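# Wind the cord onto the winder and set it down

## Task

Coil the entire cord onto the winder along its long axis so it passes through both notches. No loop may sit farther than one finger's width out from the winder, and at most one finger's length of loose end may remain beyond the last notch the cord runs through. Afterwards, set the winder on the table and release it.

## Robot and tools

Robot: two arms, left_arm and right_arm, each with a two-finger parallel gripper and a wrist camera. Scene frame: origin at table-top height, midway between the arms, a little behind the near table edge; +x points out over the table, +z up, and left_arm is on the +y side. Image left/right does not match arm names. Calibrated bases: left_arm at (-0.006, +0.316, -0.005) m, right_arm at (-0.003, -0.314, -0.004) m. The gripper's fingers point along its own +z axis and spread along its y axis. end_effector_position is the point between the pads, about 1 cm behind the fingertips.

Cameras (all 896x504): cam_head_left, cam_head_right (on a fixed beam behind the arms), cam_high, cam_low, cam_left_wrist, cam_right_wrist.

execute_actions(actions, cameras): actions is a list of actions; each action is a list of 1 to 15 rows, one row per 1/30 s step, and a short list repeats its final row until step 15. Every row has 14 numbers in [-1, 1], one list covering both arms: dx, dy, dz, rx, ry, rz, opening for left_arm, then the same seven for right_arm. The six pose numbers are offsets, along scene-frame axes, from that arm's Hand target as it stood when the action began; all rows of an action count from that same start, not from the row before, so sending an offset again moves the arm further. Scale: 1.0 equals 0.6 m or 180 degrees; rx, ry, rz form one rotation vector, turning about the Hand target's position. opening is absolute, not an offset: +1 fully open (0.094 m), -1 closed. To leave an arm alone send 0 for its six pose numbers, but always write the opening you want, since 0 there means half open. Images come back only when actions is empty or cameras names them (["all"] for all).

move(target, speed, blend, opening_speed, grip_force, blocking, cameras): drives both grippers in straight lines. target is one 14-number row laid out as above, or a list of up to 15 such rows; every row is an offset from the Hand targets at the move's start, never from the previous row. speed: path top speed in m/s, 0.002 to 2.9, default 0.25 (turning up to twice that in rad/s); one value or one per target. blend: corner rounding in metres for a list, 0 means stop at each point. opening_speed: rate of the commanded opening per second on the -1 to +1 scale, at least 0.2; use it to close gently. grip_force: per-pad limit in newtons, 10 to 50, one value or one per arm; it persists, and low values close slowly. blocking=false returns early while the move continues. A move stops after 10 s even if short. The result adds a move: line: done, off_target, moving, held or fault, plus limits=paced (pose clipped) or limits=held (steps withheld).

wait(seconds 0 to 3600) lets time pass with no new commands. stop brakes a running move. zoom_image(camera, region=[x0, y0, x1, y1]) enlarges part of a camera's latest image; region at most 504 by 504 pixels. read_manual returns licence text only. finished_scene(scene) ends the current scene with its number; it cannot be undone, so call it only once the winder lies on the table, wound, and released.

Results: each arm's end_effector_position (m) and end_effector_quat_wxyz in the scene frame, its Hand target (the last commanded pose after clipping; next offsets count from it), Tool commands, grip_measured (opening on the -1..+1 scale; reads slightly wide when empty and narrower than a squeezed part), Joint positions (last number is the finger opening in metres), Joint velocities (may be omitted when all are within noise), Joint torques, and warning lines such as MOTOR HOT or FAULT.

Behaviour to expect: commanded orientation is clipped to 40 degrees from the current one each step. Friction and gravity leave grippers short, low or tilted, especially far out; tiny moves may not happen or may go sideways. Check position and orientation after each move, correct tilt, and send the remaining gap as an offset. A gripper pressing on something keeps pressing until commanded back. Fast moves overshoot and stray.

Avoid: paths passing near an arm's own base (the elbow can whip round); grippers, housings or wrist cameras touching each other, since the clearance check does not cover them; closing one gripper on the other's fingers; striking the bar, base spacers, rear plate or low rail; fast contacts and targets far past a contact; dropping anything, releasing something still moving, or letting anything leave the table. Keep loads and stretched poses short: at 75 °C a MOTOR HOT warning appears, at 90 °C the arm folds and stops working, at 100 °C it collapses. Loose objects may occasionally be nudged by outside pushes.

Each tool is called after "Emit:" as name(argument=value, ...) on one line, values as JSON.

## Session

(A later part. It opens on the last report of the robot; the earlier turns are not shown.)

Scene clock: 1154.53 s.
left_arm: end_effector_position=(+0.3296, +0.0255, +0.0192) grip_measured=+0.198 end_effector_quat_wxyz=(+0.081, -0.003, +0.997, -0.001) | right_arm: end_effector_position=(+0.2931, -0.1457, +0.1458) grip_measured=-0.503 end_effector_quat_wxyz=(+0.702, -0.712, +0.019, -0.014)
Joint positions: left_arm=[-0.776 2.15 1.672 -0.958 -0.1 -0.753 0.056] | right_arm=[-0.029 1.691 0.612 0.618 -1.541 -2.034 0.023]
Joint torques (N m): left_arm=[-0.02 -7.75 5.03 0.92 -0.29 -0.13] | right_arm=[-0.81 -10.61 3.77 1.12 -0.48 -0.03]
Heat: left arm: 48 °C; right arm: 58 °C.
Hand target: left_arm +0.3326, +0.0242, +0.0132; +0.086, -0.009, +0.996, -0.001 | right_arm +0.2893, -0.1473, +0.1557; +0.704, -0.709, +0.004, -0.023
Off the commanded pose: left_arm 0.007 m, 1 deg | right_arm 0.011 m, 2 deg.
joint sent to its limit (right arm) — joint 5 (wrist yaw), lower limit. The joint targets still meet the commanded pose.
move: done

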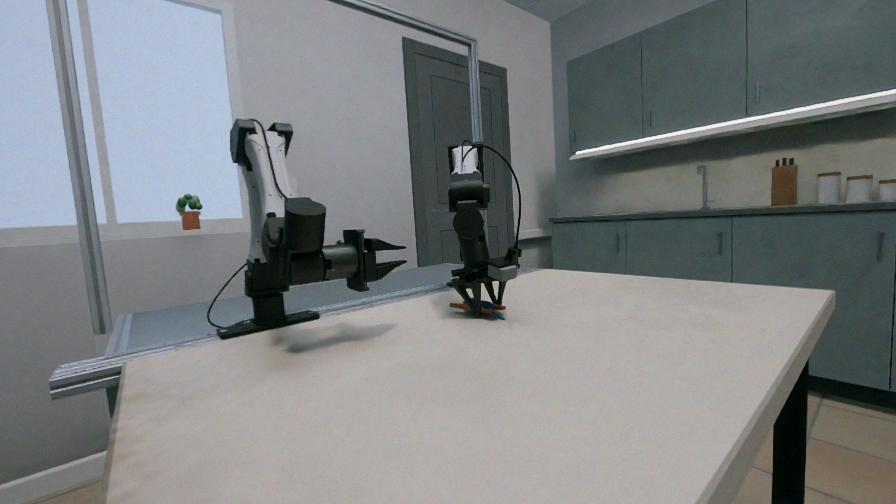

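Emit:
move(target=[[0,0,0.003,0,-0.03,0,0,0,0,0,0,0,0,-0.5]], speed=0.03, cameras=["cam_high"])

Emit:
zoom_image(camera="cam_high", region=[420, 220, 560, 340])

Scene clock: 1163.50 s.
left_arm: end_effector_position=(+0.3278, +0.0266, +0.0138) grip_measured=+0.198 end_effector_quat_wxyz=(+0.114, -0.002, +0.993, +0.005) | right_arm: end_effector_position=(+0.2931, -0.1457, +0.1458) grip_measured=-0.503 end_effector_quat_wxyz=(+0.702, -0.712, +0.019, -0.014)
Joint positions: left_arm=[-0.8 2.115 1.585 -0.869 -0.158 -0.768 0.056] | right_arm=[-0.029 1.691 0.612 0.618 -1.541 -2.034 0.023]
Joint torques (N m): left_arm=[-0.29 -9.32 3.77 1.21 -0.43 -0.15] | right_arm=[-1.06 -10.66 3.79 1.06 -0.45 -0.06]
Heat: left arm: 48 °C; right arm: 59 °C.
Hand target: left_arm +0.3325, +0.0242, +0.0149; +0.132, -0.009, +0.991, -0.001 | right_arm +0.2893, -0.1473, +0.1557; +0.704, -0.709, +0.004, -0.023
Off the commanded pose: left_arm 0.006 m, 2 deg | right_arm 0.011 m, 2 deg.
joint sent to its limit (right arm) — joint 5 (wrist yaw), lower limit. The joint targets still meet the commanded pose.
move: done

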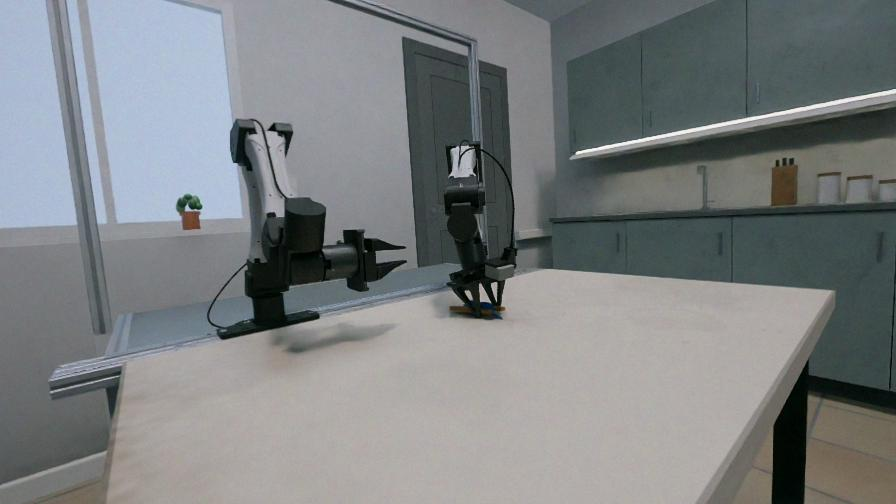

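Scaled by 3.600 from the camera's image (finer frame: 1280x720).

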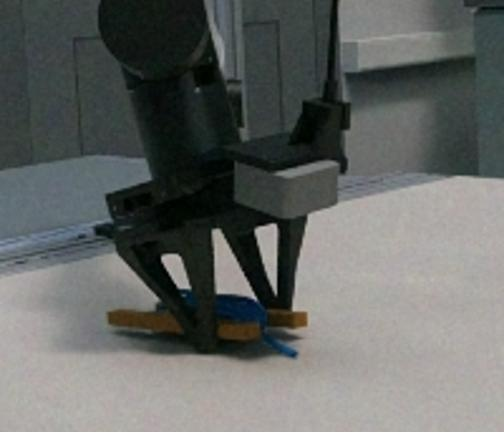

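Emit:
move(target=[[0,0,0,0,0,0,0.5,0,0,0,0,0,0,-0.5]], opening_speed=0.3)

Emit:
move(target=[[0,0,0.3,0,0,0,0.5,0,0,0,0,0,0,-0.5]], speed=0.15, cameras=["cam_left_wrist","cam_high"])

Emit:
zoom_image(camera="cam_high", region=[420, 220, 560, 340])

Scene clock: 1171.10 s.
left_arm: end_effector_position=(+0.3302, +0.0266, +0.0142) grip_measured=+0.497 end_effector_quat_wxyz=(+0.120, -0.003, +0.993, +0.006) | right_arm: end_effector_position=(+0.2931, -0.1457, +0.1458) grip_measured=-0.503 end_effector_quat_wxyz=(+0.702, -0.712, +0.019, -0.014)
Joint positions: left_arm=[-0.8 2.115 1.584 -0.86 -0.168 -0.769 0.07] | right_arm=[-0.029 1.691 0.612 0.618 -1.541 -2.034 0.023]
Joint torques (N m): left_arm=[-0.28 -9.31 3.88 1.14 -0.33 -0.14] | right_arm=[-0.9 -10.54 3.56 1.1 -0.51 -0.06]
Heat: left arm: 50 °C; right arm: 60 °C.
Hand target: left_arm +0.3326, +0.0241, +0.0149; +0.132, -0.009, +0.991, -0.001 | right_arm +0.2893, -0.1473, +0.1557; +0.704, -0.709, +0.004, -0.023
Off the commanded pose: left_arm 0.003 m, 2 deg | right_arm 0.011 m, 2 deg.
joint sent to its limit (right arm) — joint 5 (wrist yaw), lower limit. The joint targets still meet the commanded pose.
move: done

Scene clock: 1173.33 s.
left_arm: end_effector_position=(+0.3302, +0.0237, +0.1947) grip_measured=+0.498 end_effector_quat_wxyz=(+0.132, -0.004, +0.991, -0.006) | right_arm: end_effector_position=(+0.2931, -0.1457, +0.1458) grip_measured=-0.503 end_effector_quat_wxyz=(+0.702, -0.712, +0.019, -0.014)
Joint positions: left_arm=[-0.801 2.14 2.351 -1.568 -0.168 -0.769 0.07] | right_arm=[-0.029 1.691 0.612 0.618 -1.541 -2.034 0.023]
Joint torques (N m): left_arm=[0.24 -7.19 7.23 0.64 -0.32 -0.09] | right_arm=[-0.95 -10.67 3.7 1.12 -0.52 -0.03]
Heat: left arm: 50 °C; right arm: 60 °C.
Hand target: left_arm +0.3326, +0.0242, +0.1949; +0.132, -0.009, +0.991, -0.001 | right_arm +0.2893, -0.1473, +0.1557; +0.704, -0.709, +0.004, -0.023
Off the commanded pose: left_arm 0.002 m, 1 deg | right_arm 0.011 m, 2 deg.
joint sent to its limit (left arm) — joint 4 (wrist pitch), lower limit. The joint targets still meet the commanded pose.
joint sent to its limit (right arm) — joint 5 (wrist yaw), lower limit. The joint targets still meet the commanded pose.
move: done
cam_left_wrist: T_world_to_cam=[[-0.01823, -0.99945, 0.02787, 0.02494], [-0.98626, 0.02255, 0.16367, 0.33216], [-0.1642, -0.02451, -0.98612, 0.3372]] pos_world=[0.38342, 0.0257, 0.27746]
Images, in order (width x height): cam_high 896x504, cam_left_wrist 896x504.

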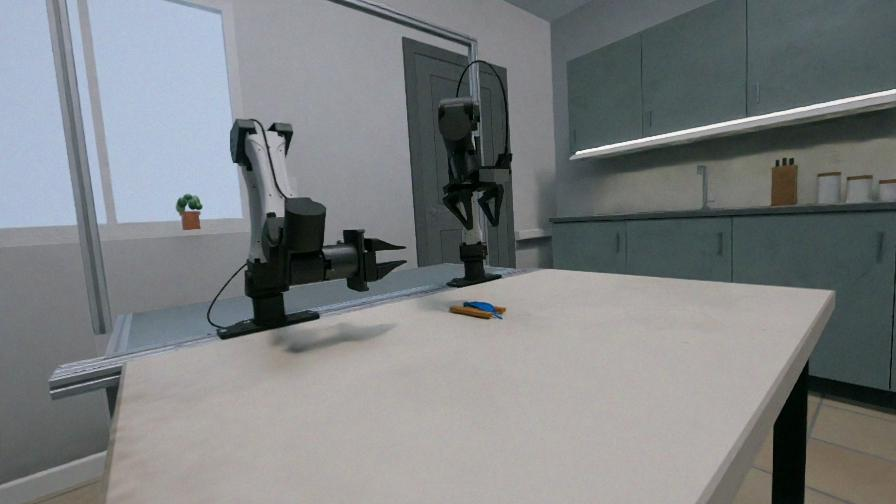

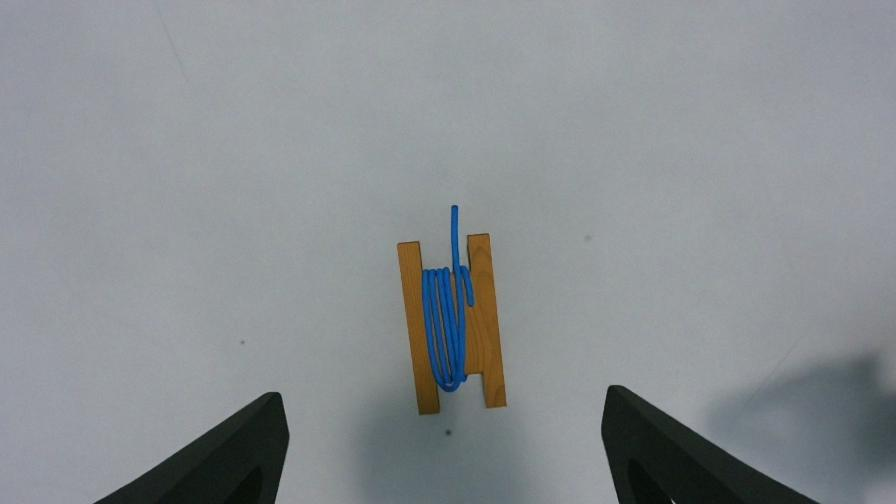

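Scaled by 3.600 from the camera's image (finer frame: 1280x720).

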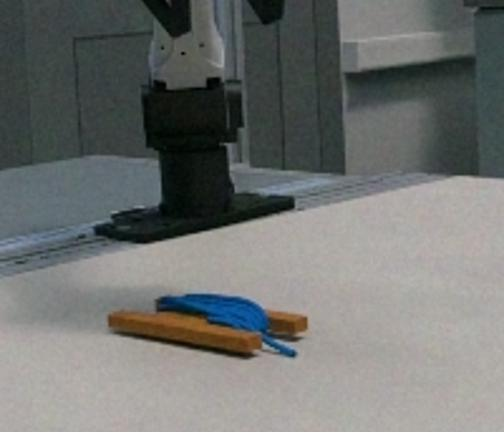

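Emit:
finished_scene(scene=2)

The scene is finished: the task was done.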